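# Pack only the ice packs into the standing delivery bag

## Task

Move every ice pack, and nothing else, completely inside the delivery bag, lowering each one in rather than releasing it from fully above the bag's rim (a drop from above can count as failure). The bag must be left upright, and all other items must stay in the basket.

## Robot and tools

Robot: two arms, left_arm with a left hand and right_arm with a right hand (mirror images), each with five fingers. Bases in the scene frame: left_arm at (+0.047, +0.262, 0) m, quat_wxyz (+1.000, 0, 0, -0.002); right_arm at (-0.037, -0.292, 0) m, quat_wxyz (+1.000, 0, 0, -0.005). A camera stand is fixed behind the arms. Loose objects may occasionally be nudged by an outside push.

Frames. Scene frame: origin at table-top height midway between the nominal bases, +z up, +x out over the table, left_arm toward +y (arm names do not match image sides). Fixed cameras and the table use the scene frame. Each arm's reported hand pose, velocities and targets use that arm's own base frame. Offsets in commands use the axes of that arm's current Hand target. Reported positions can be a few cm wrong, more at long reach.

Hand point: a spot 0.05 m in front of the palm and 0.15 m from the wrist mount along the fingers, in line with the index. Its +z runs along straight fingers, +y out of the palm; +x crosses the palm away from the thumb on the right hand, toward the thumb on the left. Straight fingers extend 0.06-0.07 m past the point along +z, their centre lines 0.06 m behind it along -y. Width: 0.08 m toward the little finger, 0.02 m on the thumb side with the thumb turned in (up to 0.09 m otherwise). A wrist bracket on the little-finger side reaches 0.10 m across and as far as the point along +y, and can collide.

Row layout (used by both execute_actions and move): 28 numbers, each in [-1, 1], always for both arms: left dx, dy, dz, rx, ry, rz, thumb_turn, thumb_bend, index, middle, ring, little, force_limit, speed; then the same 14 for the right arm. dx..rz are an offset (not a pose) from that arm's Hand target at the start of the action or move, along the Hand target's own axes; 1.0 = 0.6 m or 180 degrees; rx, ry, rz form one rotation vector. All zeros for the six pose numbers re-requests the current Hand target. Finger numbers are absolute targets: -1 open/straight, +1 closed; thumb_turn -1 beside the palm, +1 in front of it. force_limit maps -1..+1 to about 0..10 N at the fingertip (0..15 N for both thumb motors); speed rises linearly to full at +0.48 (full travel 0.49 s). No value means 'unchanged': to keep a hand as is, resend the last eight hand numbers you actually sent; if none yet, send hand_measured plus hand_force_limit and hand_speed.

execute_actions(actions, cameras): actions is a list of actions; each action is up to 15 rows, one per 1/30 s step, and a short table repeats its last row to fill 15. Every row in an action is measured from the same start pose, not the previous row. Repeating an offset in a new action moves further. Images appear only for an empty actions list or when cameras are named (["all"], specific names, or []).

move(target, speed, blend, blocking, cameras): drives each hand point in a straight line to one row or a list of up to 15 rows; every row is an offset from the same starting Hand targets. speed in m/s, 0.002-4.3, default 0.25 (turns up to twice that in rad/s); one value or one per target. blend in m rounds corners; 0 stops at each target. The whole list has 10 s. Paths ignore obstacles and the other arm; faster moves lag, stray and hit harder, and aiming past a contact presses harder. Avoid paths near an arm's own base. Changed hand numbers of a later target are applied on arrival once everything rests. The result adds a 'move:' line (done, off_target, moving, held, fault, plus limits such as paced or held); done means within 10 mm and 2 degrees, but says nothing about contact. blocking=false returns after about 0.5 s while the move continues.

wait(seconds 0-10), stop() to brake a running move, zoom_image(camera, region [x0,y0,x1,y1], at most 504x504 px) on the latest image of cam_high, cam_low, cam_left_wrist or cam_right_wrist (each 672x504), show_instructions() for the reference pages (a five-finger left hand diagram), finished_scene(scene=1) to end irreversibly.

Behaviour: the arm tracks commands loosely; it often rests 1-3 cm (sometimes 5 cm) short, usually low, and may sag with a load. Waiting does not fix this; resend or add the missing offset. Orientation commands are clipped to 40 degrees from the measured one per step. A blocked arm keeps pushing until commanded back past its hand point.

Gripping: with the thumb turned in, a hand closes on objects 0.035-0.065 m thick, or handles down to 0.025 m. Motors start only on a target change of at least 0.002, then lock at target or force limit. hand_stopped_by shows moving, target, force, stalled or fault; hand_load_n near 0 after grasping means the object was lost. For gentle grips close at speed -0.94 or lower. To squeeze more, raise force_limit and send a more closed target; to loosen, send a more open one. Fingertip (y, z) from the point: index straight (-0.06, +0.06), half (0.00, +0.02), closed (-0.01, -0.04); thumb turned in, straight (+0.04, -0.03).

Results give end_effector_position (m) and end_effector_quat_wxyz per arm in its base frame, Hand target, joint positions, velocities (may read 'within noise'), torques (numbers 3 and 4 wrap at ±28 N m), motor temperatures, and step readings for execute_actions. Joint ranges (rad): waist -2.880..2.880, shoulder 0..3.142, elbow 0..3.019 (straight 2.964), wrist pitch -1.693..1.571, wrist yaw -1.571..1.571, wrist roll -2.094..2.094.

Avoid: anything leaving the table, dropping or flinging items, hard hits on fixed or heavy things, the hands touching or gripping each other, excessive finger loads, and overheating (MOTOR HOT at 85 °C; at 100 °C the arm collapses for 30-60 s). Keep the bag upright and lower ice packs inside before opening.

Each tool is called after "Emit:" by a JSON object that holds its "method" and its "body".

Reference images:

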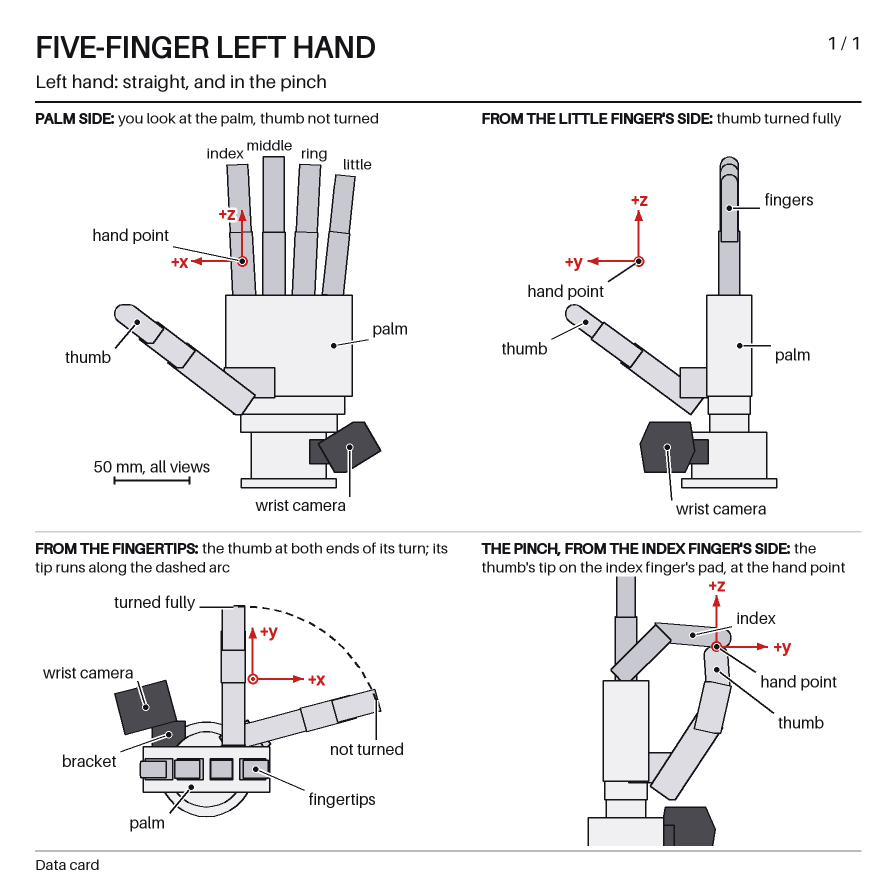

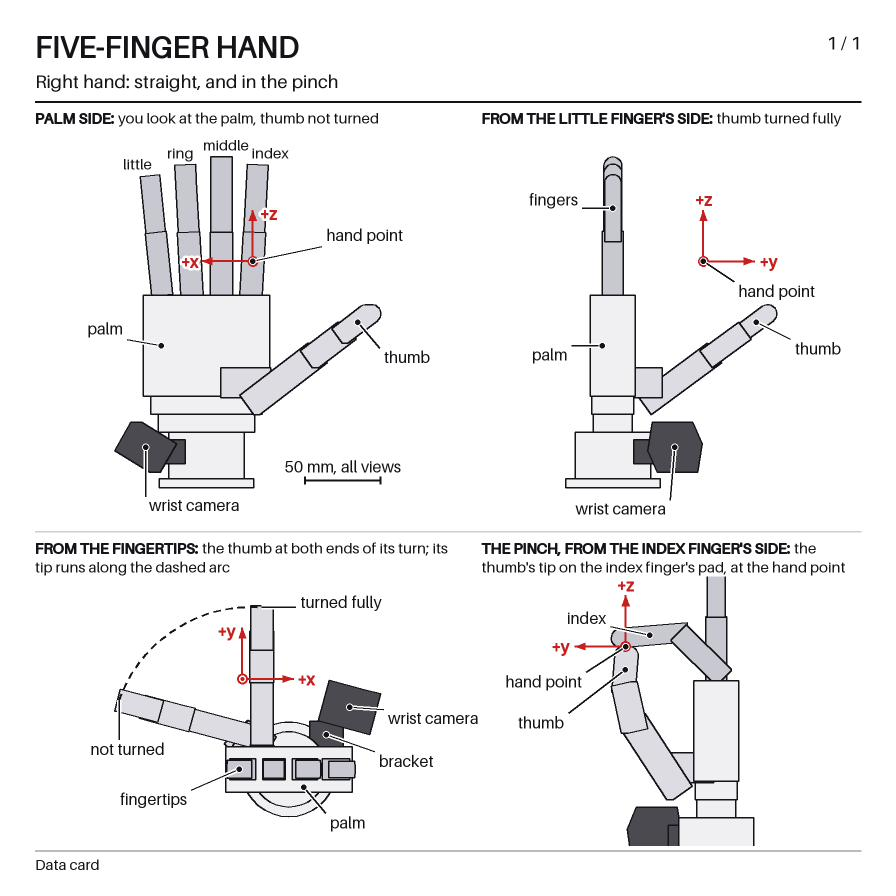

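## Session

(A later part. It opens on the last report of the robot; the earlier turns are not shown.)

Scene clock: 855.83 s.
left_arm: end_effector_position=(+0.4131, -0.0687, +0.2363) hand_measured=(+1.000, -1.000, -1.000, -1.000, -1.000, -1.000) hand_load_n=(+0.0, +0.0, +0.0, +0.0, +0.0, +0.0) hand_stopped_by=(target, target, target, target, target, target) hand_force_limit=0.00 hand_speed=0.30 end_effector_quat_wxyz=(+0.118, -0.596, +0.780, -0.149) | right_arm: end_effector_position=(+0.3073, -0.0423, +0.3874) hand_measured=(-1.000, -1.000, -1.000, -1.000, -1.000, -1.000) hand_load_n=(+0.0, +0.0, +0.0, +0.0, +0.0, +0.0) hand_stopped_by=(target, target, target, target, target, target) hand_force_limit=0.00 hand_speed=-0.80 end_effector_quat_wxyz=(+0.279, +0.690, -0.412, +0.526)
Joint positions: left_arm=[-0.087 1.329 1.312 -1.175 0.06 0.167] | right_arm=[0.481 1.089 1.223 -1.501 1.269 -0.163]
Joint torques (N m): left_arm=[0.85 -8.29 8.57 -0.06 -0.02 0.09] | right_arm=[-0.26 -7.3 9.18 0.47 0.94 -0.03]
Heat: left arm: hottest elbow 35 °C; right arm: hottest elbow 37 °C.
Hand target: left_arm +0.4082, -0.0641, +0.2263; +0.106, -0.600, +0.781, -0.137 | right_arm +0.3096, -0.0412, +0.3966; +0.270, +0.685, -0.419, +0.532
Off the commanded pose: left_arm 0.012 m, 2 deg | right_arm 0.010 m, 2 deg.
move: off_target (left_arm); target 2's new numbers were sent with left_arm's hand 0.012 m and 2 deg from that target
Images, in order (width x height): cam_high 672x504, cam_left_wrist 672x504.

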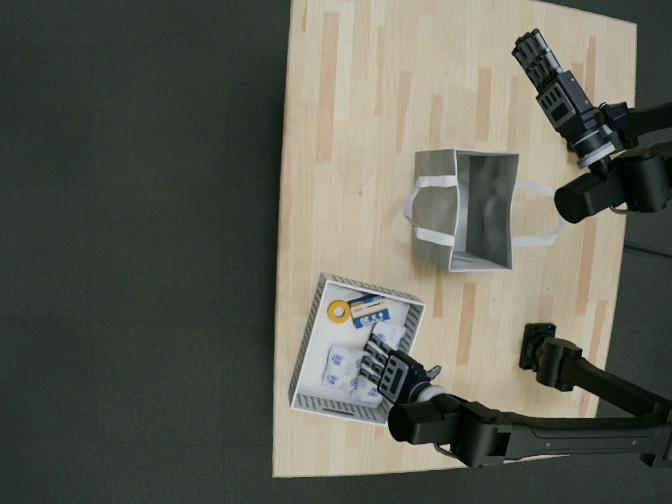

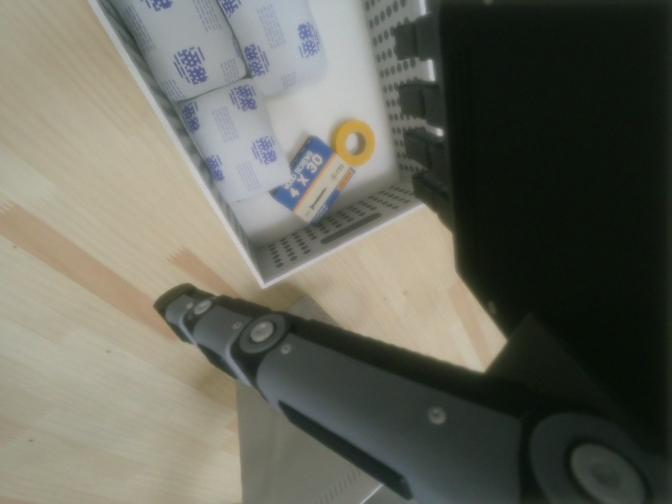

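Emit:
{"method": "move", "body": {"target": [-0.2057, -0.0678, 0.2125, 0.1667, 0, 0, 1, -1, -0.5, -0.5, -0.5, -0.5, 0, 0.3, 0, 0, 0, 0, 0, 0, -1, -1, -1, -1, -1, -1, 0, -0.8], "cameras": ["cam_high","cam_left_wrist","cam_low"]}}

Emit:
{"method": "zoom_image", "body": {"camera": "cam_high", "region": [290, 270, 430, 440]}}

Scene clock: 879.83 s.
left_arm: end_effector_position=(+0.5186, +0.0315, +0.1275) hand_measured=(+1.000, -1.000, -0.500, -0.500, -0.500, -0.500) hand_load_n=(-0.5, +0.0, +0.0, +0.0, +0.0, +0.0) hand_stopped_by=(target, target, target, target, target, target) hand_force_limit=0.00 hand_speed=0.30 end_effector_quat_wxyz=(+0.256, -0.553, +0.719, -0.335) | right_arm: end_effector_position=(+0.3073, -0.0423, +0.3874) hand_measured=(-1.000, -1.000, -1.000, -1.000, -1.000, -1.000) hand_load_n=(+0.0, +0.0, +0.0, +0.0, +0.0, +0.0) hand_stopped_by=(target, target, target, target, target, target) hand_force_limit=0.00 hand_speed=-0.80 end_effector_quat_wxyz=(+0.279, +0.690, -0.412, +0.526)
Joint positions: left_arm=[0.212 1.42 0.972 -0.31 0.357 0.317] | right_arm=[0.481 1.089 1.223 -1.501 1.269 -0.163]
Joint torques (N m): left_arm=[0.56 -9.41 8.35 1.78 0.16 0.08] | right_arm=[-0.32 -7.3 9.17 0.49 0.94 -0.03]
Heat: left arm: hottest elbow 35 °C; right arm: hottest elbow 37 °C.
Hand target: left_arm +0.5192, +0.0342, +0.1204; +0.257, -0.552, +0.719, -0.335 | right_arm +0.3096, -0.0412, +0.3966; +0.270, +0.685, -0.419, +0.532
Off the commanded pose: left_arm 0.008 m, 0 deg | right_arm 0.010 m, 2 deg.
move: done
Images, in order (width x height): cam_high 672x504, cam_low 672x504, cam_left_wrist 672x504.

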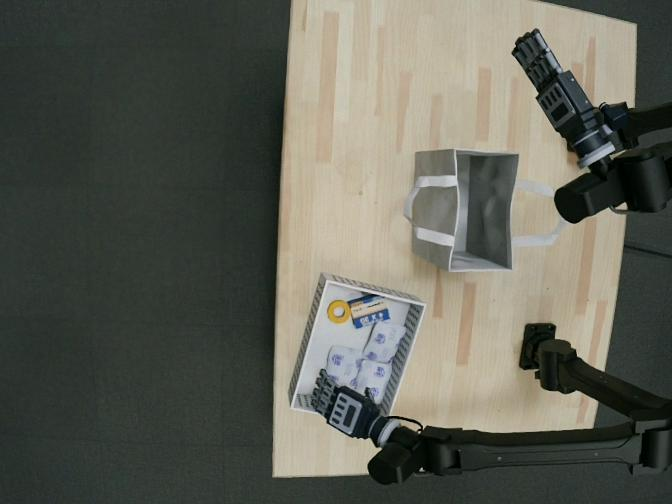

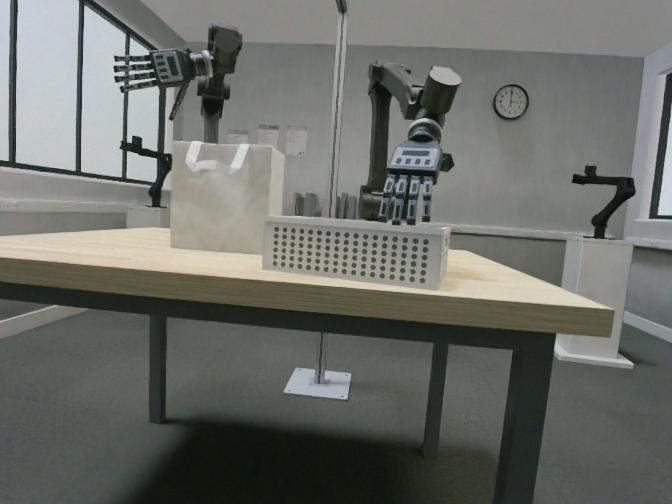

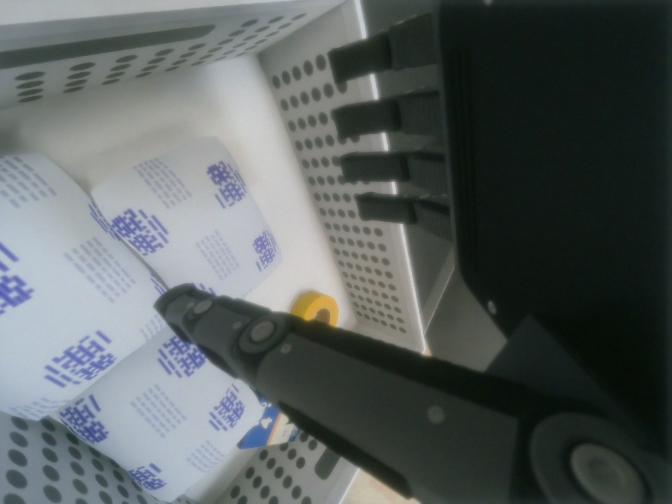

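Scaled by 2.965 from the camera's 672x504 image, which has a finer 960x720 frame.

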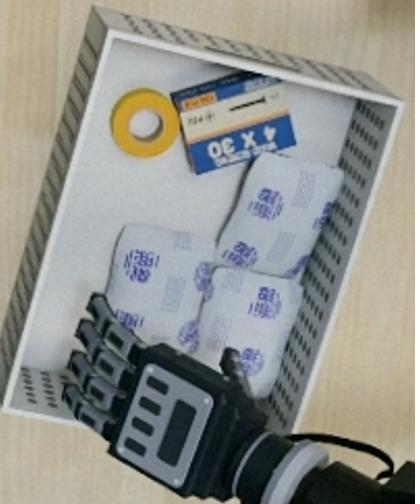

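Emit:
{"method": "move", "body": {"target": [[0.0237, -0.0097, 0.0115, 0, 0, 0, 1, -1, -0.5, -0.5, -0.5, -0.5, 0, 0.3, 0, 0, 0, 0, 0, 0, -1, -1, -1, -1, -1, -1, 0, -0.8],[0.0237, 0.0797, 0.0865, 0, 0, 0, 1, -1, -0.5, -0.5, -0.5, -0.5, 0, 0.3, 0, 0, 0, 0, 0, 0, -1, -1, -1, -1, -1, -1, 0, -0.8]], "speed": 0.1, "cameras": ["cam_high","cam_left_wrist","cam_low"]}}

Emit:
{"method": "zoom_image", "body": {"camera": "cam_high", "region": [290, 270, 430, 440]}}

Scene clock: 913.93 s.
left_arm: end_effector_position=(+0.5245, +0.0218, +0.0580) hand_measured=(+1.000, -1.000, -0.500, -0.500, -0.500, -0.500) hand_load_n=(+0.0, +0.0, +0.0, +0.0, +0.0, +0.0) hand_stopped_by=(target, target, target, target, target, target) hand_force_limit=0.00 hand_speed=0.30 end_effector_quat_wxyz=(+0.260, -0.551, +0.720, -0.334) | right_arm: end_effector_position=(+0.3073, -0.0423, +0.3874) hand_measured=(-1.000, -1.000, -1.000, -1.000, -1.000, -1.000) hand_load_n=(+0.0, +0.0, +0.0, +0.0, +0.0, +0.0) hand_stopped_by=(target, target, target, target, target, target) hand_force_limit=0.00 hand_speed=-0.80 end_effector_quat_wxyz=(+0.279, +0.690, -0.412, +0.526)
Joint positions: left_arm=[0.185 1.533 0.88 -0.094 0.333 0.302] | right_arm=[0.481 1.089 1.223 -1.501 1.269 -0.163]
Joint torques (N m): left_arm=[-0.38 -9.88 7.42 1.88 -0.03 -0.03] | right_arm=[-0.26 -7.3 9.17 0.49 0.94 -0.03]
Heat: left arm: hottest elbow 35 °C; right arm: hottest elbow 37 °C.
Hand target: left_arm +0.5242, +0.0182, +0.0504; +0.258, -0.552, +0.719, -0.335 | right_arm +0.3096, -0.0412, +0.3966; +0.270, +0.685, -0.419, +0.532
Off the commanded pose: left_arm 0.008 m, 0 deg | right_arm 0.010 m, 2 deg.
move: done
Images, in order (width x height): cam_high 672x504, cam_low 672x504, cam_left_wrist 672x504.

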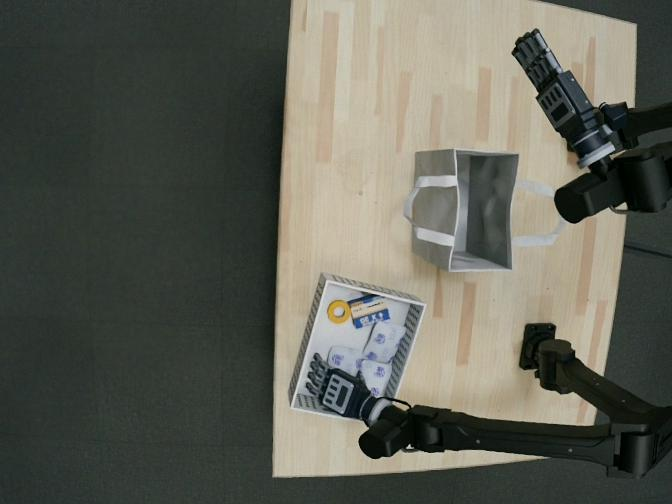

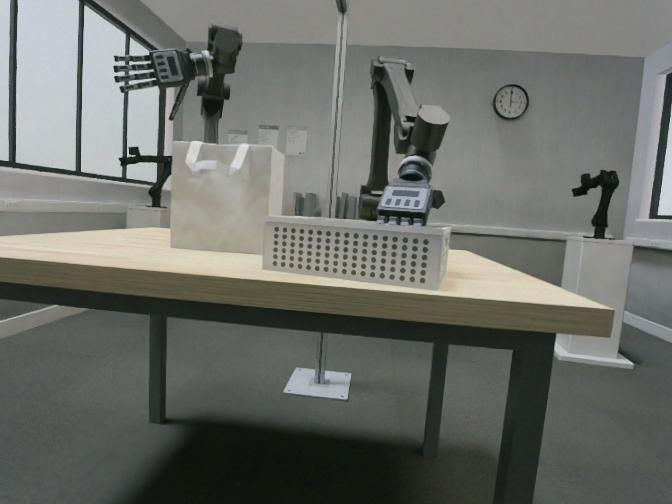

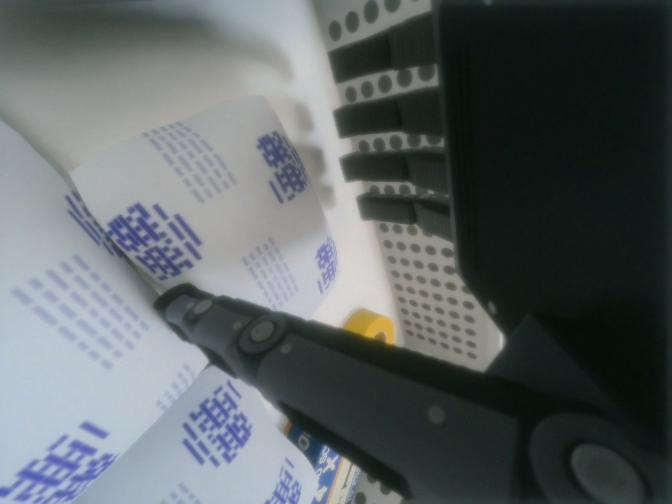

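Scaled by 2.965 from the camera's 672x504 image, which has a finer 960x720 frame.

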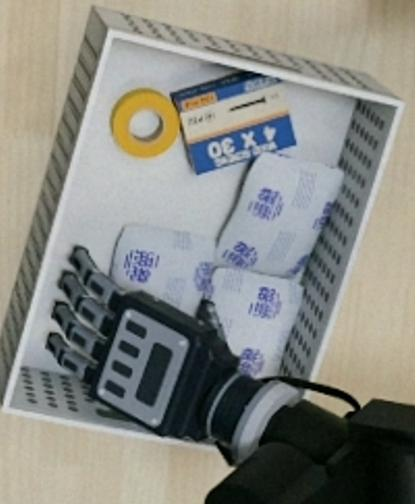

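Emit:
{"method": "move", "body": {"target": [0, 0.0319, 0.0268, 0, 0, 0, 1, -1, -0.5, -0.5, -0.5, -0.5, 0, 0.3, 0, 0, 0, 0, 0, 0, -1, -1, -1, -1, -1, -1, 0, -0.8], "speed": 0.06, "cameras": ["cam_high","cam_left_wrist","cam_low"]}}

Emit:
{"method": "zoom_image", "body": {"camera": "cam_high", "region": [290, 270, 430, 440]}}

Scene clock: 924.27 s.
left_arm: end_effector_position=(+0.5292, +0.0226, +0.0414) hand_measured=(+1.000, -1.000, -0.500, -0.500, -0.500, -0.500) hand_load_n=(+0.0, -0.5, +0.0, -0.5, +0.0, +0.0) hand_stopped_by=(target, target, target, target, target, target) hand_force_limit=0.00 hand_speed=0.30 end_effector_quat_wxyz=(+0.267, -0.548, +0.717, -0.338) | right_arm: end_effector_position=(+0.3073, -0.0423, +0.3874) hand_measured=(-1.000, -1.000, -1.000, -1.000, -1.000, -1.000) hand_load_n=(+0.0, +0.0, +0.0, +0.0, +0.0, +0.0) hand_stopped_by=(target, target, target, target, target, target) hand_force_limit=0.00 hand_speed=-0.80 end_effector_quat_wxyz=(+0.279, +0.690, -0.412, +0.526)
Joint positions: left_arm=[0.185 1.571 0.861 -0.018 0.333 0.301] | right_arm=[0.481 1.089 1.223 -1.501 1.269 -0.163]
Joint torques (N m): left_arm=[-0.32 -9.11 6.54 1.7 -0.02 -0.02] | right_arm=[-0.26 -7.3 9.17 0.49 0.94 -0.03]
Heat: left arm: hottest elbow 34 °C; right arm: hottest elbow 37 °C.
Hand target: left_arm +0.5241, +0.0182, +0.0254; +0.257, -0.552, +0.719, -0.335 | right_arm +0.3096, -0.0412, +0.3966; +0.270, +0.685, -0.419, +0.532
Off the commanded pose: left_arm 0.017 m, 1 deg | right_arm 0.010 m, 2 deg.
move: off_target (left_arm)
Images, in order (width x height): cam_high 672x504, cam_low 672x504, cam_left_wrist 672x504.

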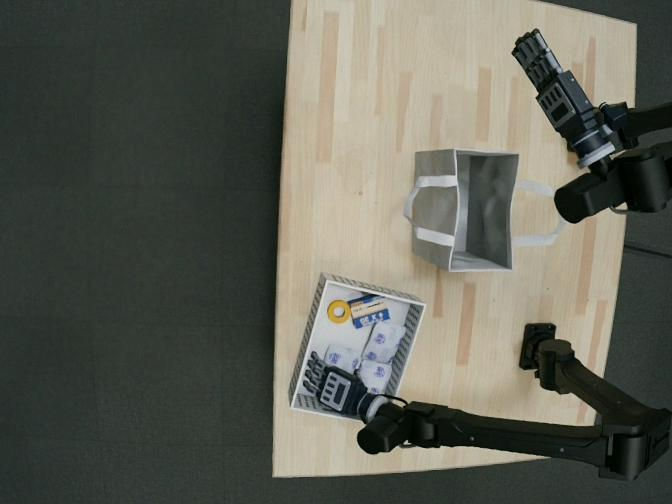

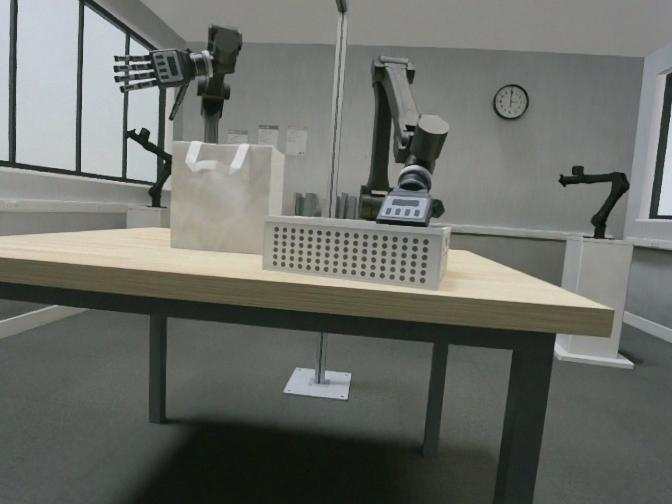

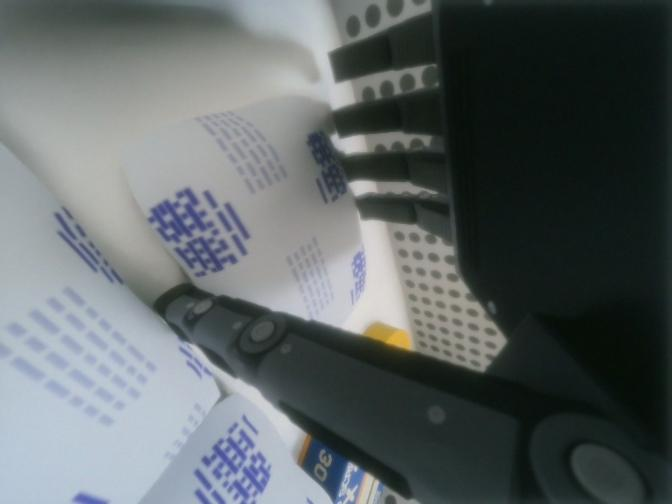

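Scaled by 2.965 from the camera's 672x504 image, which has a finer 960x720 frame.

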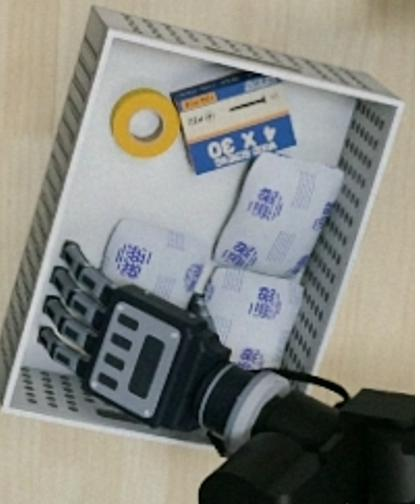

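Emit:
{"method": "move", "body": {"target": [0, 0.0166, 0.0139, 0, 0, 0, 1, -1, -0.5, -0.5, -0.5, -0.5, 0, 0.3, 0, 0, 0, 0, 0, 0, -1, -1, -1, -1, -1, -1, 0, -0.8], "speed": 0.06, "cameras": ["cam_left_wrist"]}}

Scene clock: 931.23 s.
left_arm: end_effector_position=(+0.5322, +0.0224, +0.0391) hand_measured=(+1.000, -1.000, -0.500, -0.500, -0.500, -0.500) hand_load_n=(+0.0, +0.0, +0.0, -1.5, +0.0, +0.0) hand_stopped_by=(target, target, target, target, target, target) hand_force_limit=0.00 hand_speed=0.30 end_effector_quat_wxyz=(+0.275, -0.544, +0.714, -0.344) | right_arm: end_effector_position=(+0.3073, -0.0423, +0.3874) hand_measured=(-1.000, -1.000, -1.000, -1.000, -1.000, -1.000) hand_load_n=(+0.0, +0.0, +0.0, +0.0, +0.0, +0.0) hand_stopped_by=(target, target, target, target, target, target) hand_force_limit=0.00 hand_speed=-0.80 end_effector_quat_wxyz=(+0.279, +0.690, -0.412, +0.526)
Joint positions: left_arm=[0.185 1.579 0.85 0.023 0.337 0.298] | right_arm=[0.481 1.089 1.223 -1.501 1.269 -0.163]
Joint torques (N m): left_arm=[-0.32 -7.94 6.31 1.65 -0.15 0.03] | right_arm=[-0.32 -7.3 9.17 0.49 0.94 -0.03]
Heat: left arm: hottest elbow 34 °C; right arm: hottest elbow 37 °C.
Hand target: left_arm +0.5241, +0.0182, +0.0124; +0.257, -0.552, +0.719, -0.335 | right_arm +0.3096, -0.0412, +0.3966; +0.270, +0.685, -0.419, +0.532
Off the commanded pose: left_arm 0.028 m, 2 deg | right_arm 0.010 m, 2 deg.
move: off_target (left_arm)
Images, in order (width x height): cam_left_wrist 672x504.

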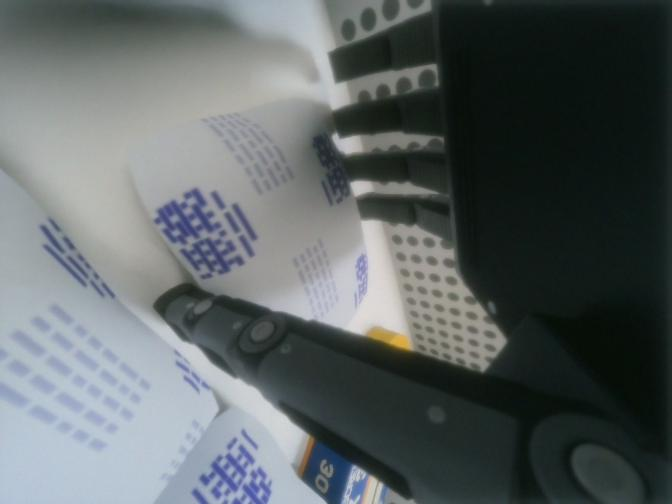

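Emit:
{"method": "move", "body": {"target": [0.0, -0.0421, -0.0353, 0, 0, 0, 1, -1, -0.5, -0.5, -0.5, -0.5, -0.2, -0.85, 0, 0, 0, 0, 0, 0, -1, -1, -1, -1, -1, -1, 0, -0.8], "speed": 0.06}}

Emit:
{"method": "move", "body": {"target": [0, 0, 0, 0, 0, 0, 1, -0.4, 0, 0, 0, 0, -0.2, -0.85, 0, 0, 0, 0, 0, 0, -1, -1, -1, -1, -1, -1, 0, -0.8], "cameras": ["cam_high","cam_left_wrist"]}}

Scene clock: 945.37 s.
left_arm: end_effector_position=(+0.5233, +0.0210, +0.0410) hand_measured=(+1.000, -1.000, -0.500, -0.500, -0.500, -0.500) hand_load_n=(-1.0, -2.5, +0.0, +0.0, +0.0, +0.0) hand_stopped_by=(target, target, target, target, target, target) hand_force_limit=-0.20 hand_speed=-0.85 end_effector_quat_wxyz=(+0.263, -0.550, +0.718, -0.337) | right_arm: end_effector_position=(+0.3073, -0.0423, +0.3874) hand_measured=(-1.000, -1.000, -1.000, -1.000, -1.000, -1.000) hand_load_n=(+0.0, +0.0, +0.0, +0.0, +0.0, +0.0) hand_stopped_by=(target, target, target, target, target, target) hand_force_limit=0.00 hand_speed=-0.80 end_effector_quat_wxyz=(+0.279, +0.690, -0.412, +0.526)
Joint positions: left_arm=[0.184 1.56 0.85 -0.027 0.334 0.298] | right_arm=[0.481 1.089 1.223 -1.501 1.269 -0.163]
Joint torques (N m): left_arm=[-0.32 -11.81 9.05 0.02 -0.05 0.01] | right_arm=[-0.32 -7.3 9.17 0.49 0.94 -0.02]
Heat: left arm: hottest elbow 33 °C; right arm: hottest elbow 37 °C.
Hand target: left_arm +0.5241, +0.0182, +0.0453; +0.257, -0.552, +0.719, -0.335 | right_arm +0.3096, -0.0412, +0.3966; +0.270, +0.685, -0.419, +0.532
Off the commanded pose: left_arm 0.005 m, 1 deg | right_arm 0.010 m, 2 deg.
move: done

Scene clock: 946.83 s.
left_arm: end_effector_position=(+0.5216, +0.0207, +0.0427) hand_measured=(+1.000, -0.814, -0.100, -0.100, -0.044, +0.000) hand_load_n=(+2.5, +9.5, +3.0, +3.0, +2.5, +1.5) hand_stopped_by=(target, force, force, force, force, target) hand_force_limit=-0.20 hand_speed=-0.85 end_effector_quat_wxyz=(+0.261, -0.551, +0.718, -0.336) | right_arm: end_effector_position=(+0.3073, -0.0423, +0.3874) hand_measured=(-1.000, -1.000, -1.000, -1.000, -1.000, -1.000) hand_load_n=(+0.0, +0.0, +0.5, +0.0, +0.0, +0.0) hand_stopped_by=(target, target, target, target, target, target) hand_force_limit=0.00 hand_speed=-0.80 end_effector_quat_wxyz=(+0.279, +0.690, -0.412, +0.526)
Joint positions: left_arm=[0.184 1.553 0.85 -0.037 0.334 0.298] | right_arm=[0.481 1.089 1.223 -1.501 1.269 -0.163]
Joint torques (N m): left_arm=[-0.38 -10.75 9.1 0.29 -0.05 0] | right_arm=[-0.26 -7.3 9.17 0.5 0.94 -0.02]
Heat: left arm: hottest elbow 33 °C; right arm: hottest elbow 37 °C.
Hand target: left_arm +0.5241, +0.0182, +0.0454; +0.258, -0.552, +0.719, -0.335 | right_arm +0.3096, -0.0412, +0.3966; +0.270, +0.685, -0.419, +0.532
Off the commanded pose: left_arm 0.004 m, 1 deg | right_arm 0.010 m, 2 deg.
move: done
Images, in order (width x height): cam_high 672x504, cam_left_wrist 672x504.

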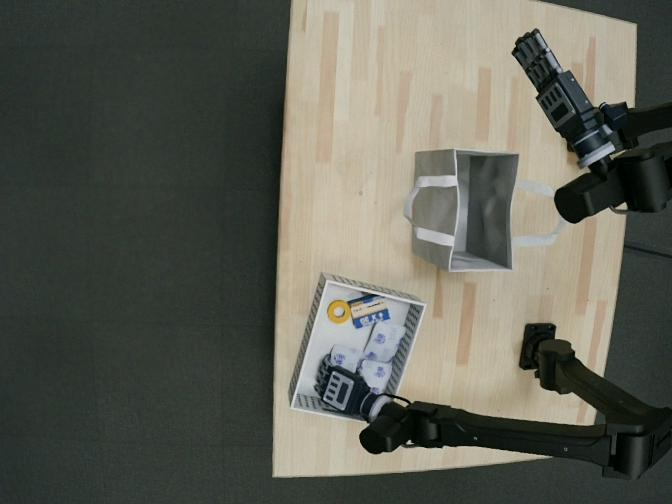

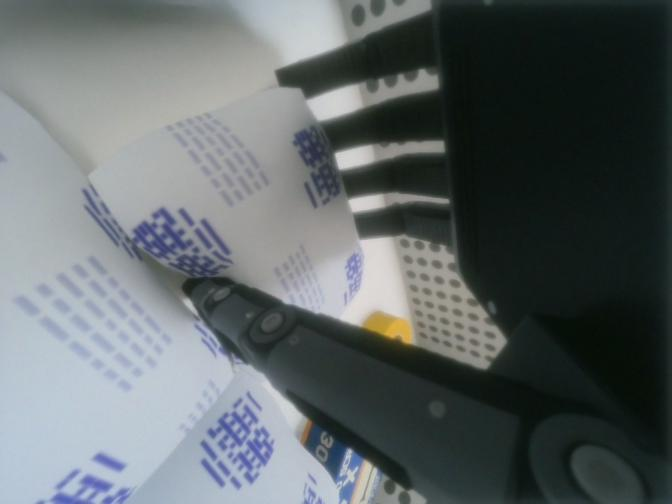

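Emit:
{"method": "move", "body": {"target": [0, -0.064, -0.0536, 0, 0, 0, 1, -0.4, 0.2, 0.2, 0.2, 0.2, 0.1, -0.85, 0, 0, 0, 0, 0, 0, -1, -1, -1, -1, -1, -1, 0, -0.8], "speed": 0.06, "cameras": ["cam_high","cam_left_wrist","cam_low"]}}

Scene clock: 960.07 s.
left_arm: end_effector_position=(+0.5041, +0.0174, +0.0702) hand_measured=(+1.000, -0.810, -0.060, -0.076, +0.200, +0.200) hand_load_n=(+0.0, +0.0, +0.0, +0.0, +0.5, +0.0) hand_stopped_by=(target, force, force, force, target, target) hand_force_limit=0.10 hand_speed=-0.85 end_effector_quat_wxyz=(+0.241, -0.560, +0.723, -0.325) | right_arm: end_effector_position=(+0.3073, -0.0423, +0.3874) hand_measured=(-1.000, -1.000, -1.000, -1.000, -1.000, -1.000) hand_load_n=(+0.0, +0.0, +0.0, +0.0, +0.0, +0.0) hand_stopped_by=(target, target, target, target, target, target) hand_force_limit=0.00 hand_speed=-0.80 end_effector_quat_wxyz=(+0.279, +0.690, -0.412, +0.526)
Joint positions: left_arm=[0.184 1.475 0.872 -0.189 0.333 0.298] | right_arm=[0.481 1.089 1.223 -1.501 1.269 -0.163]
Joint torques (N m): left_arm=[-0.32 -11.05 12.56 0.46 0.02 0] | right_arm=[-0.32 -7.3 9.17 0.49 0.94 -0.02]
Heat: left arm: hottest elbow 33 °C; right arm: hottest elbow 37 °C.
Hand target: left_arm +0.5242, +0.0180, +0.0955; +0.257, -0.552, +0.719, -0.335 | right_arm +0.3096, -0.0412, +0.3966; +0.270, +0.685, -0.419, +0.532
Off the commanded pose: left_arm 0.032 m, 2 deg | right_arm 0.010 m, 2 deg.
move: off_target (left_arm)
Images, in order (width x height): cam_high 672x504, cam_low 672x504, cam_left_wrist 672x504.

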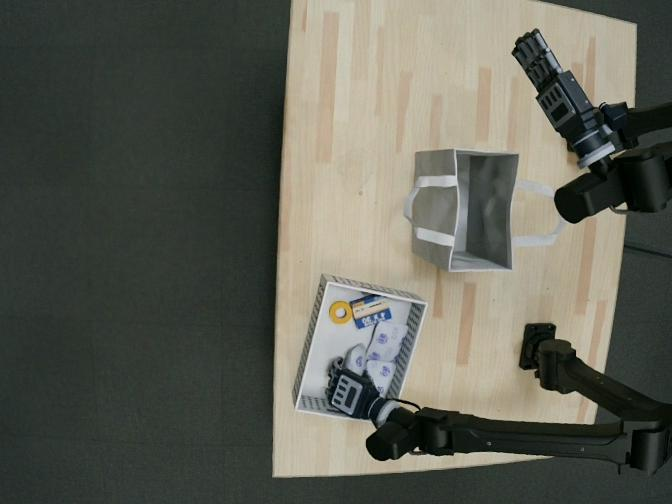

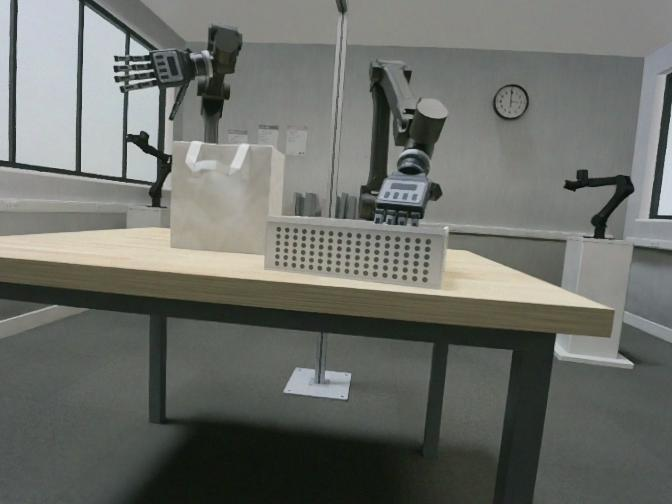

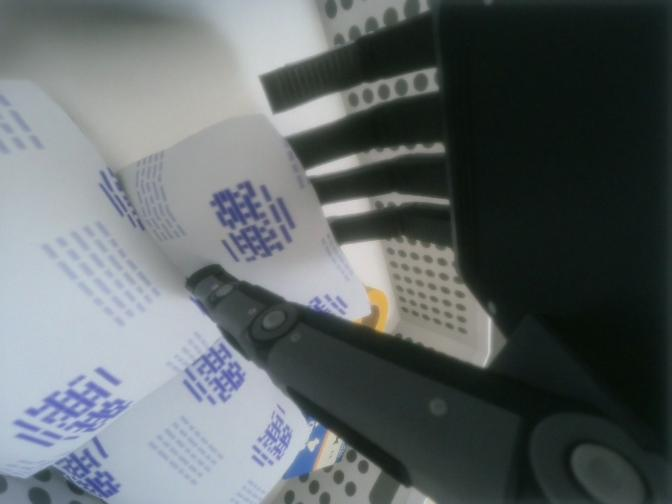

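Emit:
{"method": "zoom_image", "body": {"camera": "cam_high", "region": [290, 270, 430, 440]}}

Emit:
{"method": "zoom_image", "body": {"camera": "cam_left_wrist", "region": [0, 50, 440, 400]}}

Scaled by 2.965 from the camera's 672x504 image, which has a finer 960x720 frame.

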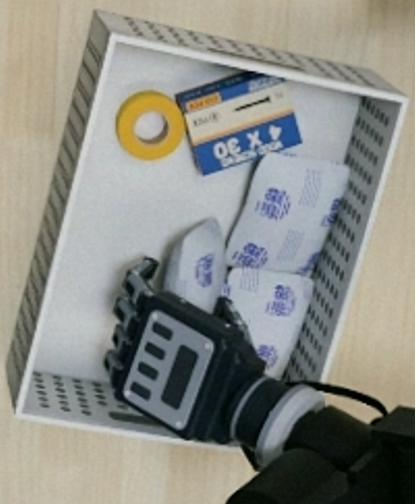

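Scaled by 1.145 from the camera's 672x504 image, which has a finer 960x720 frame.

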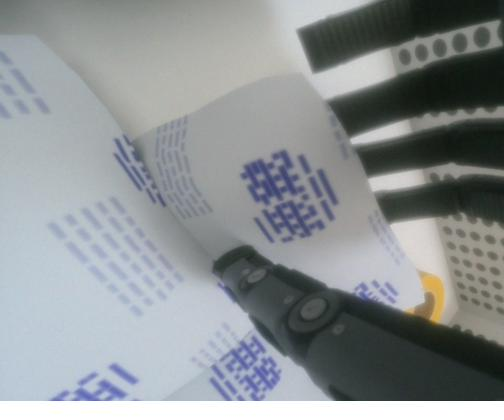

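Emit:
{"method": "move", "body": {"target": [0, 0.043, 0.036, 0, 0, 0, 1, -0.3, 0.35, 0.35, 0.35, 0.35, 0.1, -0.85, 0, 0, 0, 0, 0, 0, -1, -1, -1, -1, -1, -1, 0, -0.8], "speed": 0.06, "cameras": ["cam_high","cam_left_wrist"]}}

Emit:
{"method": "zoom_image", "body": {"camera": "cam_high", "region": [290, 270, 430, 440]}}

Scene clock: 979.10 s.
left_arm: end_effector_position=(+0.5163, +0.0197, +0.0671) hand_measured=(+1.000, -0.720, +0.186, +0.158, +0.350, +0.350) hand_load_n=(+1.0, +11.0, +4.5, +4.0, +2.0, +0.0) hand_stopped_by=(target, force, force, force, target, target) hand_force_limit=0.10 hand_speed=-0.85 end_effector_quat_wxyz=(+0.256, -0.553, +0.719, -0.333) | right_arm: end_effector_position=(+0.3073, -0.0423, +0.3874) hand_measured=(-1.000, -1.000, -1.000, -1.000, -1.000, -1.000) hand_load_n=(+0.0, +0.0, +0.0, +0.0, +0.0, +0.0) hand_stopped_by=(target, target, target, target, target, target) hand_force_limit=0.00 hand_speed=-0.80 end_effector_quat_wxyz=(+0.279, +0.690, -0.412, +0.526)
Joint positions: left_arm=[0.184 1.498 0.872 -0.128 0.333 0.298] | right_arm=[0.481 1.089 1.223 -1.501 1.269 -0.163]
Joint torques (N m): left_arm=[-0.26 -8.47 9.16 1.74 0 0] | right_arm=[-0.32 -7.3 9.17 0.49 0.94 -0.03]
Heat: left arm: hottest elbow 35 °C; right arm: hottest elbow 37 °C.
Hand target: left_arm +0.5241, +0.0181, +0.0618; +0.257, -0.552, +0.719, -0.335 | right_arm +0.3096, -0.0412, +0.3966; +0.270, +0.685, -0.419, +0.532
Off the commanded pose: left_arm 0.010 m, 0 deg | right_arm 0.010 m, 2 deg.
move: done
Images, in order (width x height): cam_high 672x504, cam_left_wrist 672x504.

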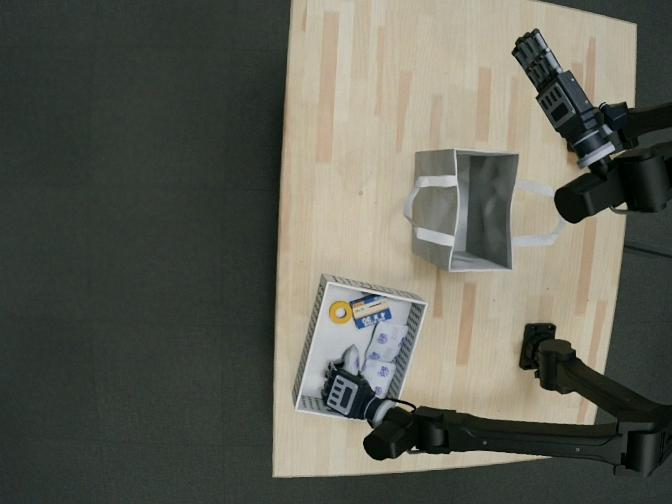

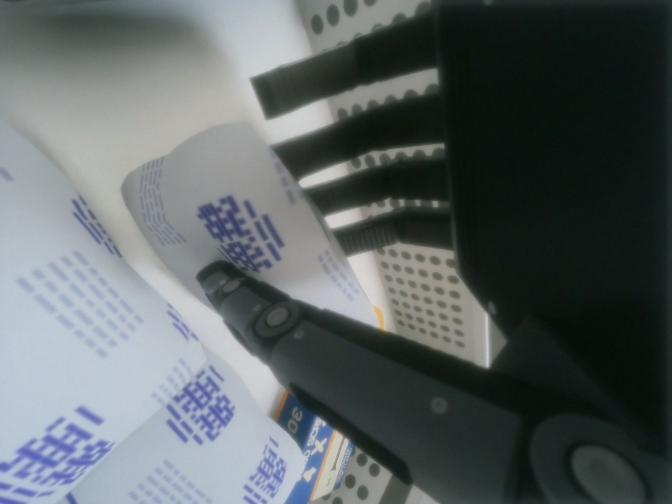

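Scaled by 2.965 from the camera's 672x504 image, which has a finer 960x720 frame.

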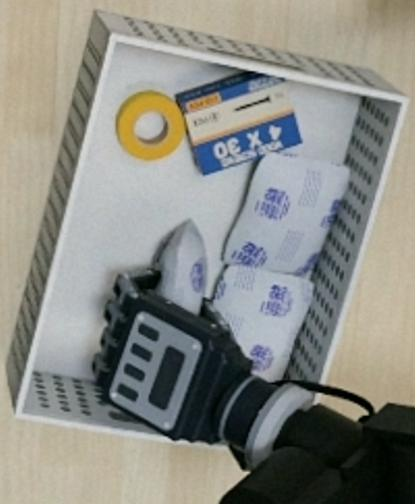

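Emit:
{"method": "move", "body": {"target": [0, -0.0766, -0.0643, 0, 0, 0, 1, -0.3, 0.35, 0.35, 0.35, 0.35, 0.1, -0.85, 0, 0, 0, 0, 0, 0, -1, -1, -1, -1, -1, -1, 0, -0.8], "speed": 0.06, "cameras": ["cam_high","cam_left_wrist"]}}

Emit:
{"method": "zoom_image", "body": {"camera": "cam_high", "region": [290, 270, 430, 440]}}

Scene clock: 991.40 s.
left_arm: end_effector_position=(+0.4986, +0.0165, +0.0874) hand_measured=(+1.000, -0.720, +0.186, +0.158, +0.350, +0.350) hand_load_n=(+0.5, +12.0, +4.5, +4.0, +2.0, +0.0) hand_stopped_by=(target, force, force, force, target, target) hand_force_limit=0.10 hand_speed=-0.85 end_effector_quat_wxyz=(+0.233, -0.564, +0.724, -0.321) | right_arm: end_effector_position=(+0.3073, -0.0423, +0.3874) hand_measured=(-1.000, -1.000, -1.000, -1.000, -1.000, -1.000) hand_load_n=(+0.0, +0.0, +0.0, +0.0, +0.0, +0.0) hand_stopped_by=(target, target, target, target, target, target) hand_force_limit=0.00 hand_speed=-0.80 end_effector_quat_wxyz=(+0.279, +0.690, -0.412, +0.526)
Joint positions: left_arm=[0.184 1.44 0.898 -0.27 0.332 0.297] | right_arm=[0.481 1.089 1.223 -1.501 1.269 -0.163]
Joint torques (N m): left_arm=[-0.38 -10.81 13.83 0.55 0.04 0] | right_arm=[-0.26 -7.3 9.17 0.49 0.94 -0.03]
Heat: left arm: hottest elbow 35 °C; right arm: hottest elbow 37 °C.
Hand target: left_arm +0.5242, +0.0180, +0.1219; +0.257, -0.552, +0.719, -0.335 | right_arm +0.3096, -0.0412, +0.3966; +0.270, +0.685, -0.419, +0.532
Off the commanded pose: left_arm 0.043 m, 4 deg | right_arm 0.010 m, 2 deg.
move: off_target (left_arm)
Images, in order (width x height): cam_high 672x504, cam_left_wrist 672x504.

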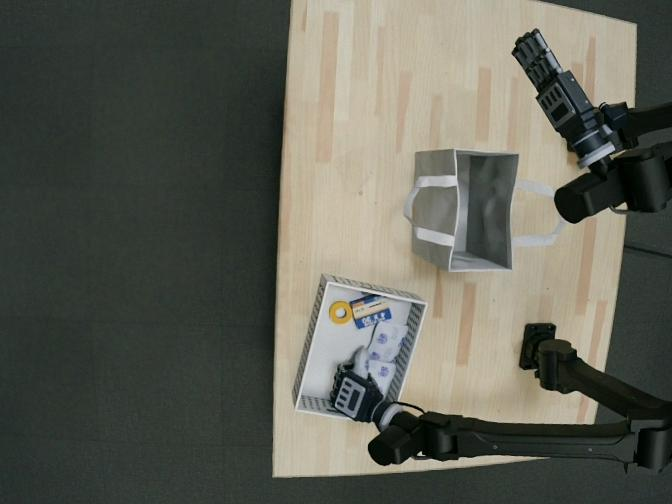

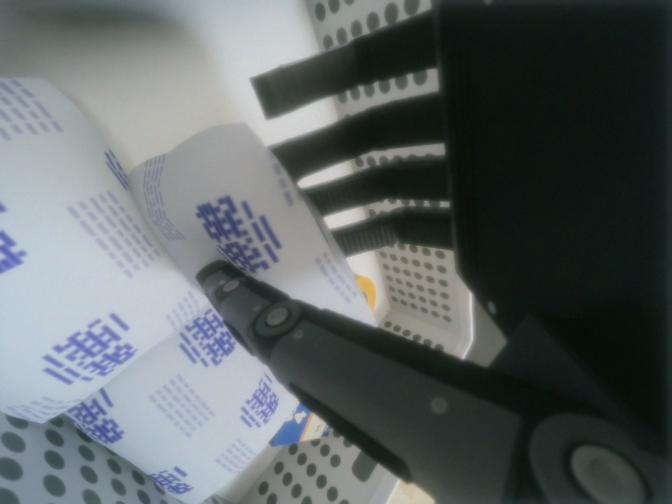

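Scaled by 2.965 from the camera's 672x504 image, which has a finer 960x720 frame.

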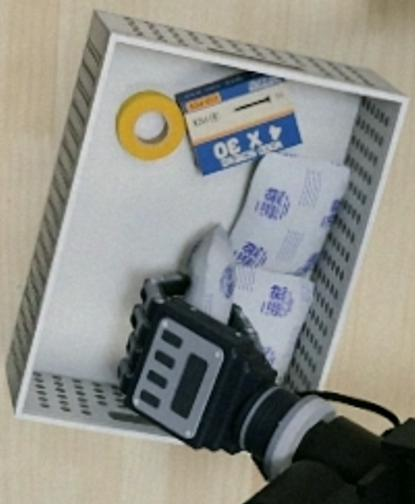

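Emit:
{"method": "move", "body": {"target": [-0.0043, -0.1763, -0.127, 0, 0, 0, 1, -0.3, 0.35, 0.35, 0.35, 0.35, 0.1, -0.85, 0, 0, 0, 0, 0, 0, -1, -1, -1, -1, -1, -1, 0, -0.8], "speed": 0.1, "cameras": ["all"]}}

Emit:
{"method": "zoom_image", "body": {"camera": "cam_high", "region": [290, 270, 430, 440]}}

Scene clock: 1006.53 s.
left_arm: end_effector_position=(+0.5149, +0.0195, +0.2117) hand_measured=(+1.000, -0.720, +0.186, +0.158, +0.350, +0.350) hand_load_n=(+1.0, +11.5, +4.5, +4.0, +2.0, +0.0) hand_stopped_by=(target, force, force, force, target, target) hand_force_limit=0.10 hand_speed=-0.85 end_effector_quat_wxyz=(+0.231, -0.565, +0.725, -0.319) | right_arm: end_effector_position=(+0.3073, -0.0423, +0.3874) hand_measured=(-1.000, -1.000, -1.000, -1.000, -1.000, -1.000) hand_load_n=(+0.0, +0.0, +0.0, +0.0, +0.0, +0.0) hand_stopped_by=(target, target, target, target, target, target) hand_force_limit=0.00 hand_speed=-0.80 end_effector_quat_wxyz=(+0.279, +0.690, -0.412, +0.526)
Joint positions: left_arm=[0.183 1.361 1.17 -0.626 0.329 0.297] | right_arm=[0.481 1.089 1.223 -1.501 1.269 -0.163]
Joint torques (N m): left_arm=[-0.5 -11.05 15.6 0.53 0.04 -0.03] | right_arm=[-0.32 -7.3 9.17 0.49 0.94 -0.03]
Heat: left arm: hottest elbow 40 °C; right arm: hottest elbow 37 °C.
Hand target: left_arm +0.5342, +0.0179, +0.2517; +0.257, -0.552, +0.719, -0.335 | right_arm +0.3096, -0.0412, +0.3966; +0.270, +0.685, -0.419, +0.532
Off the commanded pose: left_arm 0.045 m, 4 deg | right_arm 0.010 m, 2 deg.
move: off_target (left_arm)

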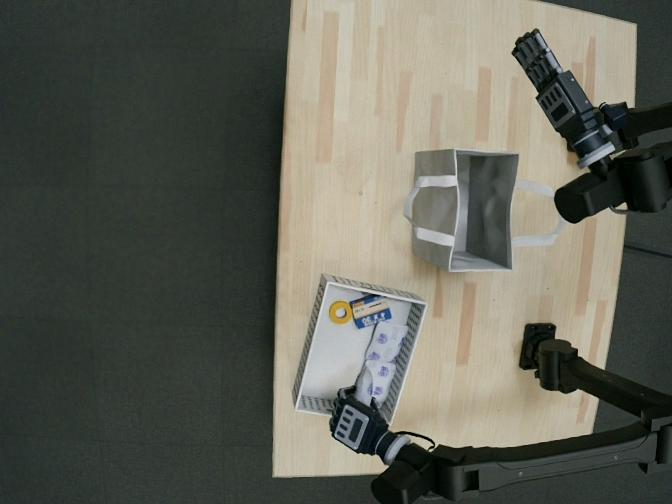

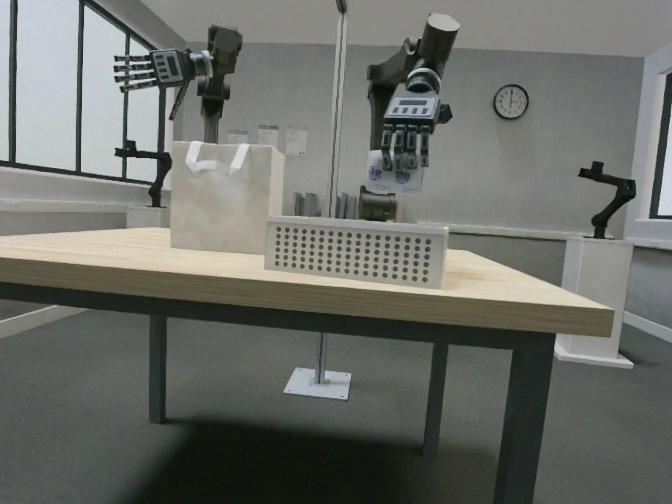

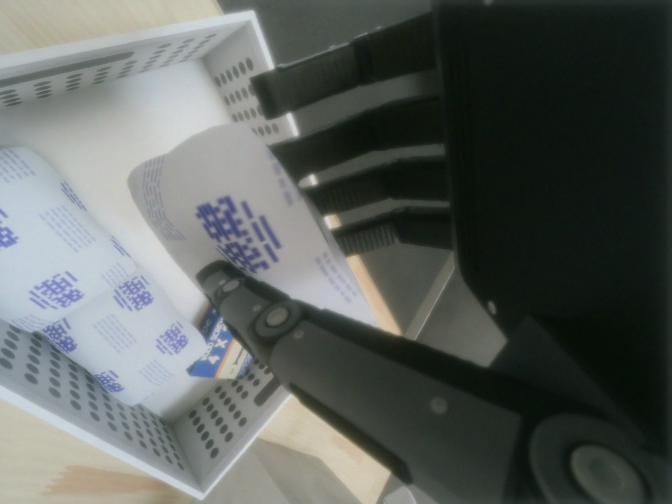

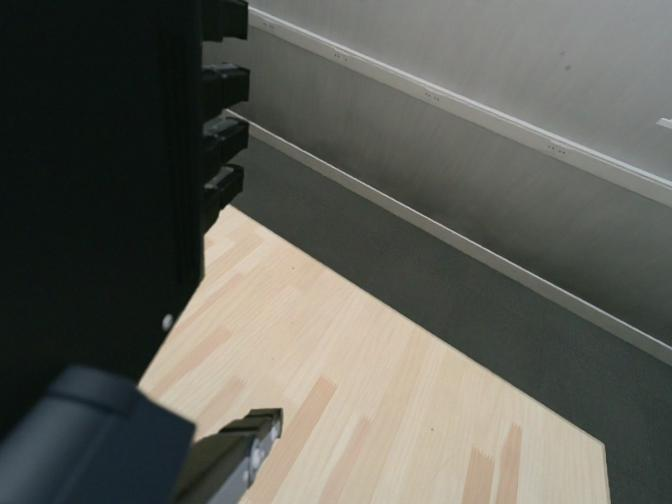

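Scaled by 2.965 from the camera's 672x504 image, which has a finer 960x720 frame.

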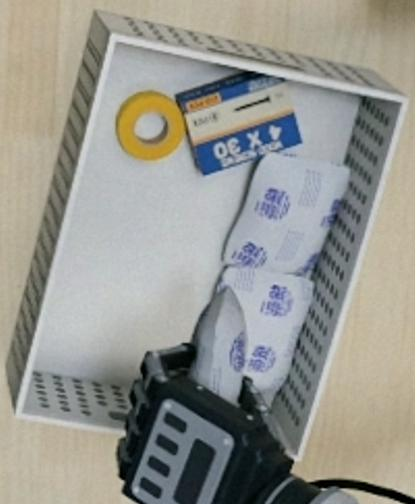

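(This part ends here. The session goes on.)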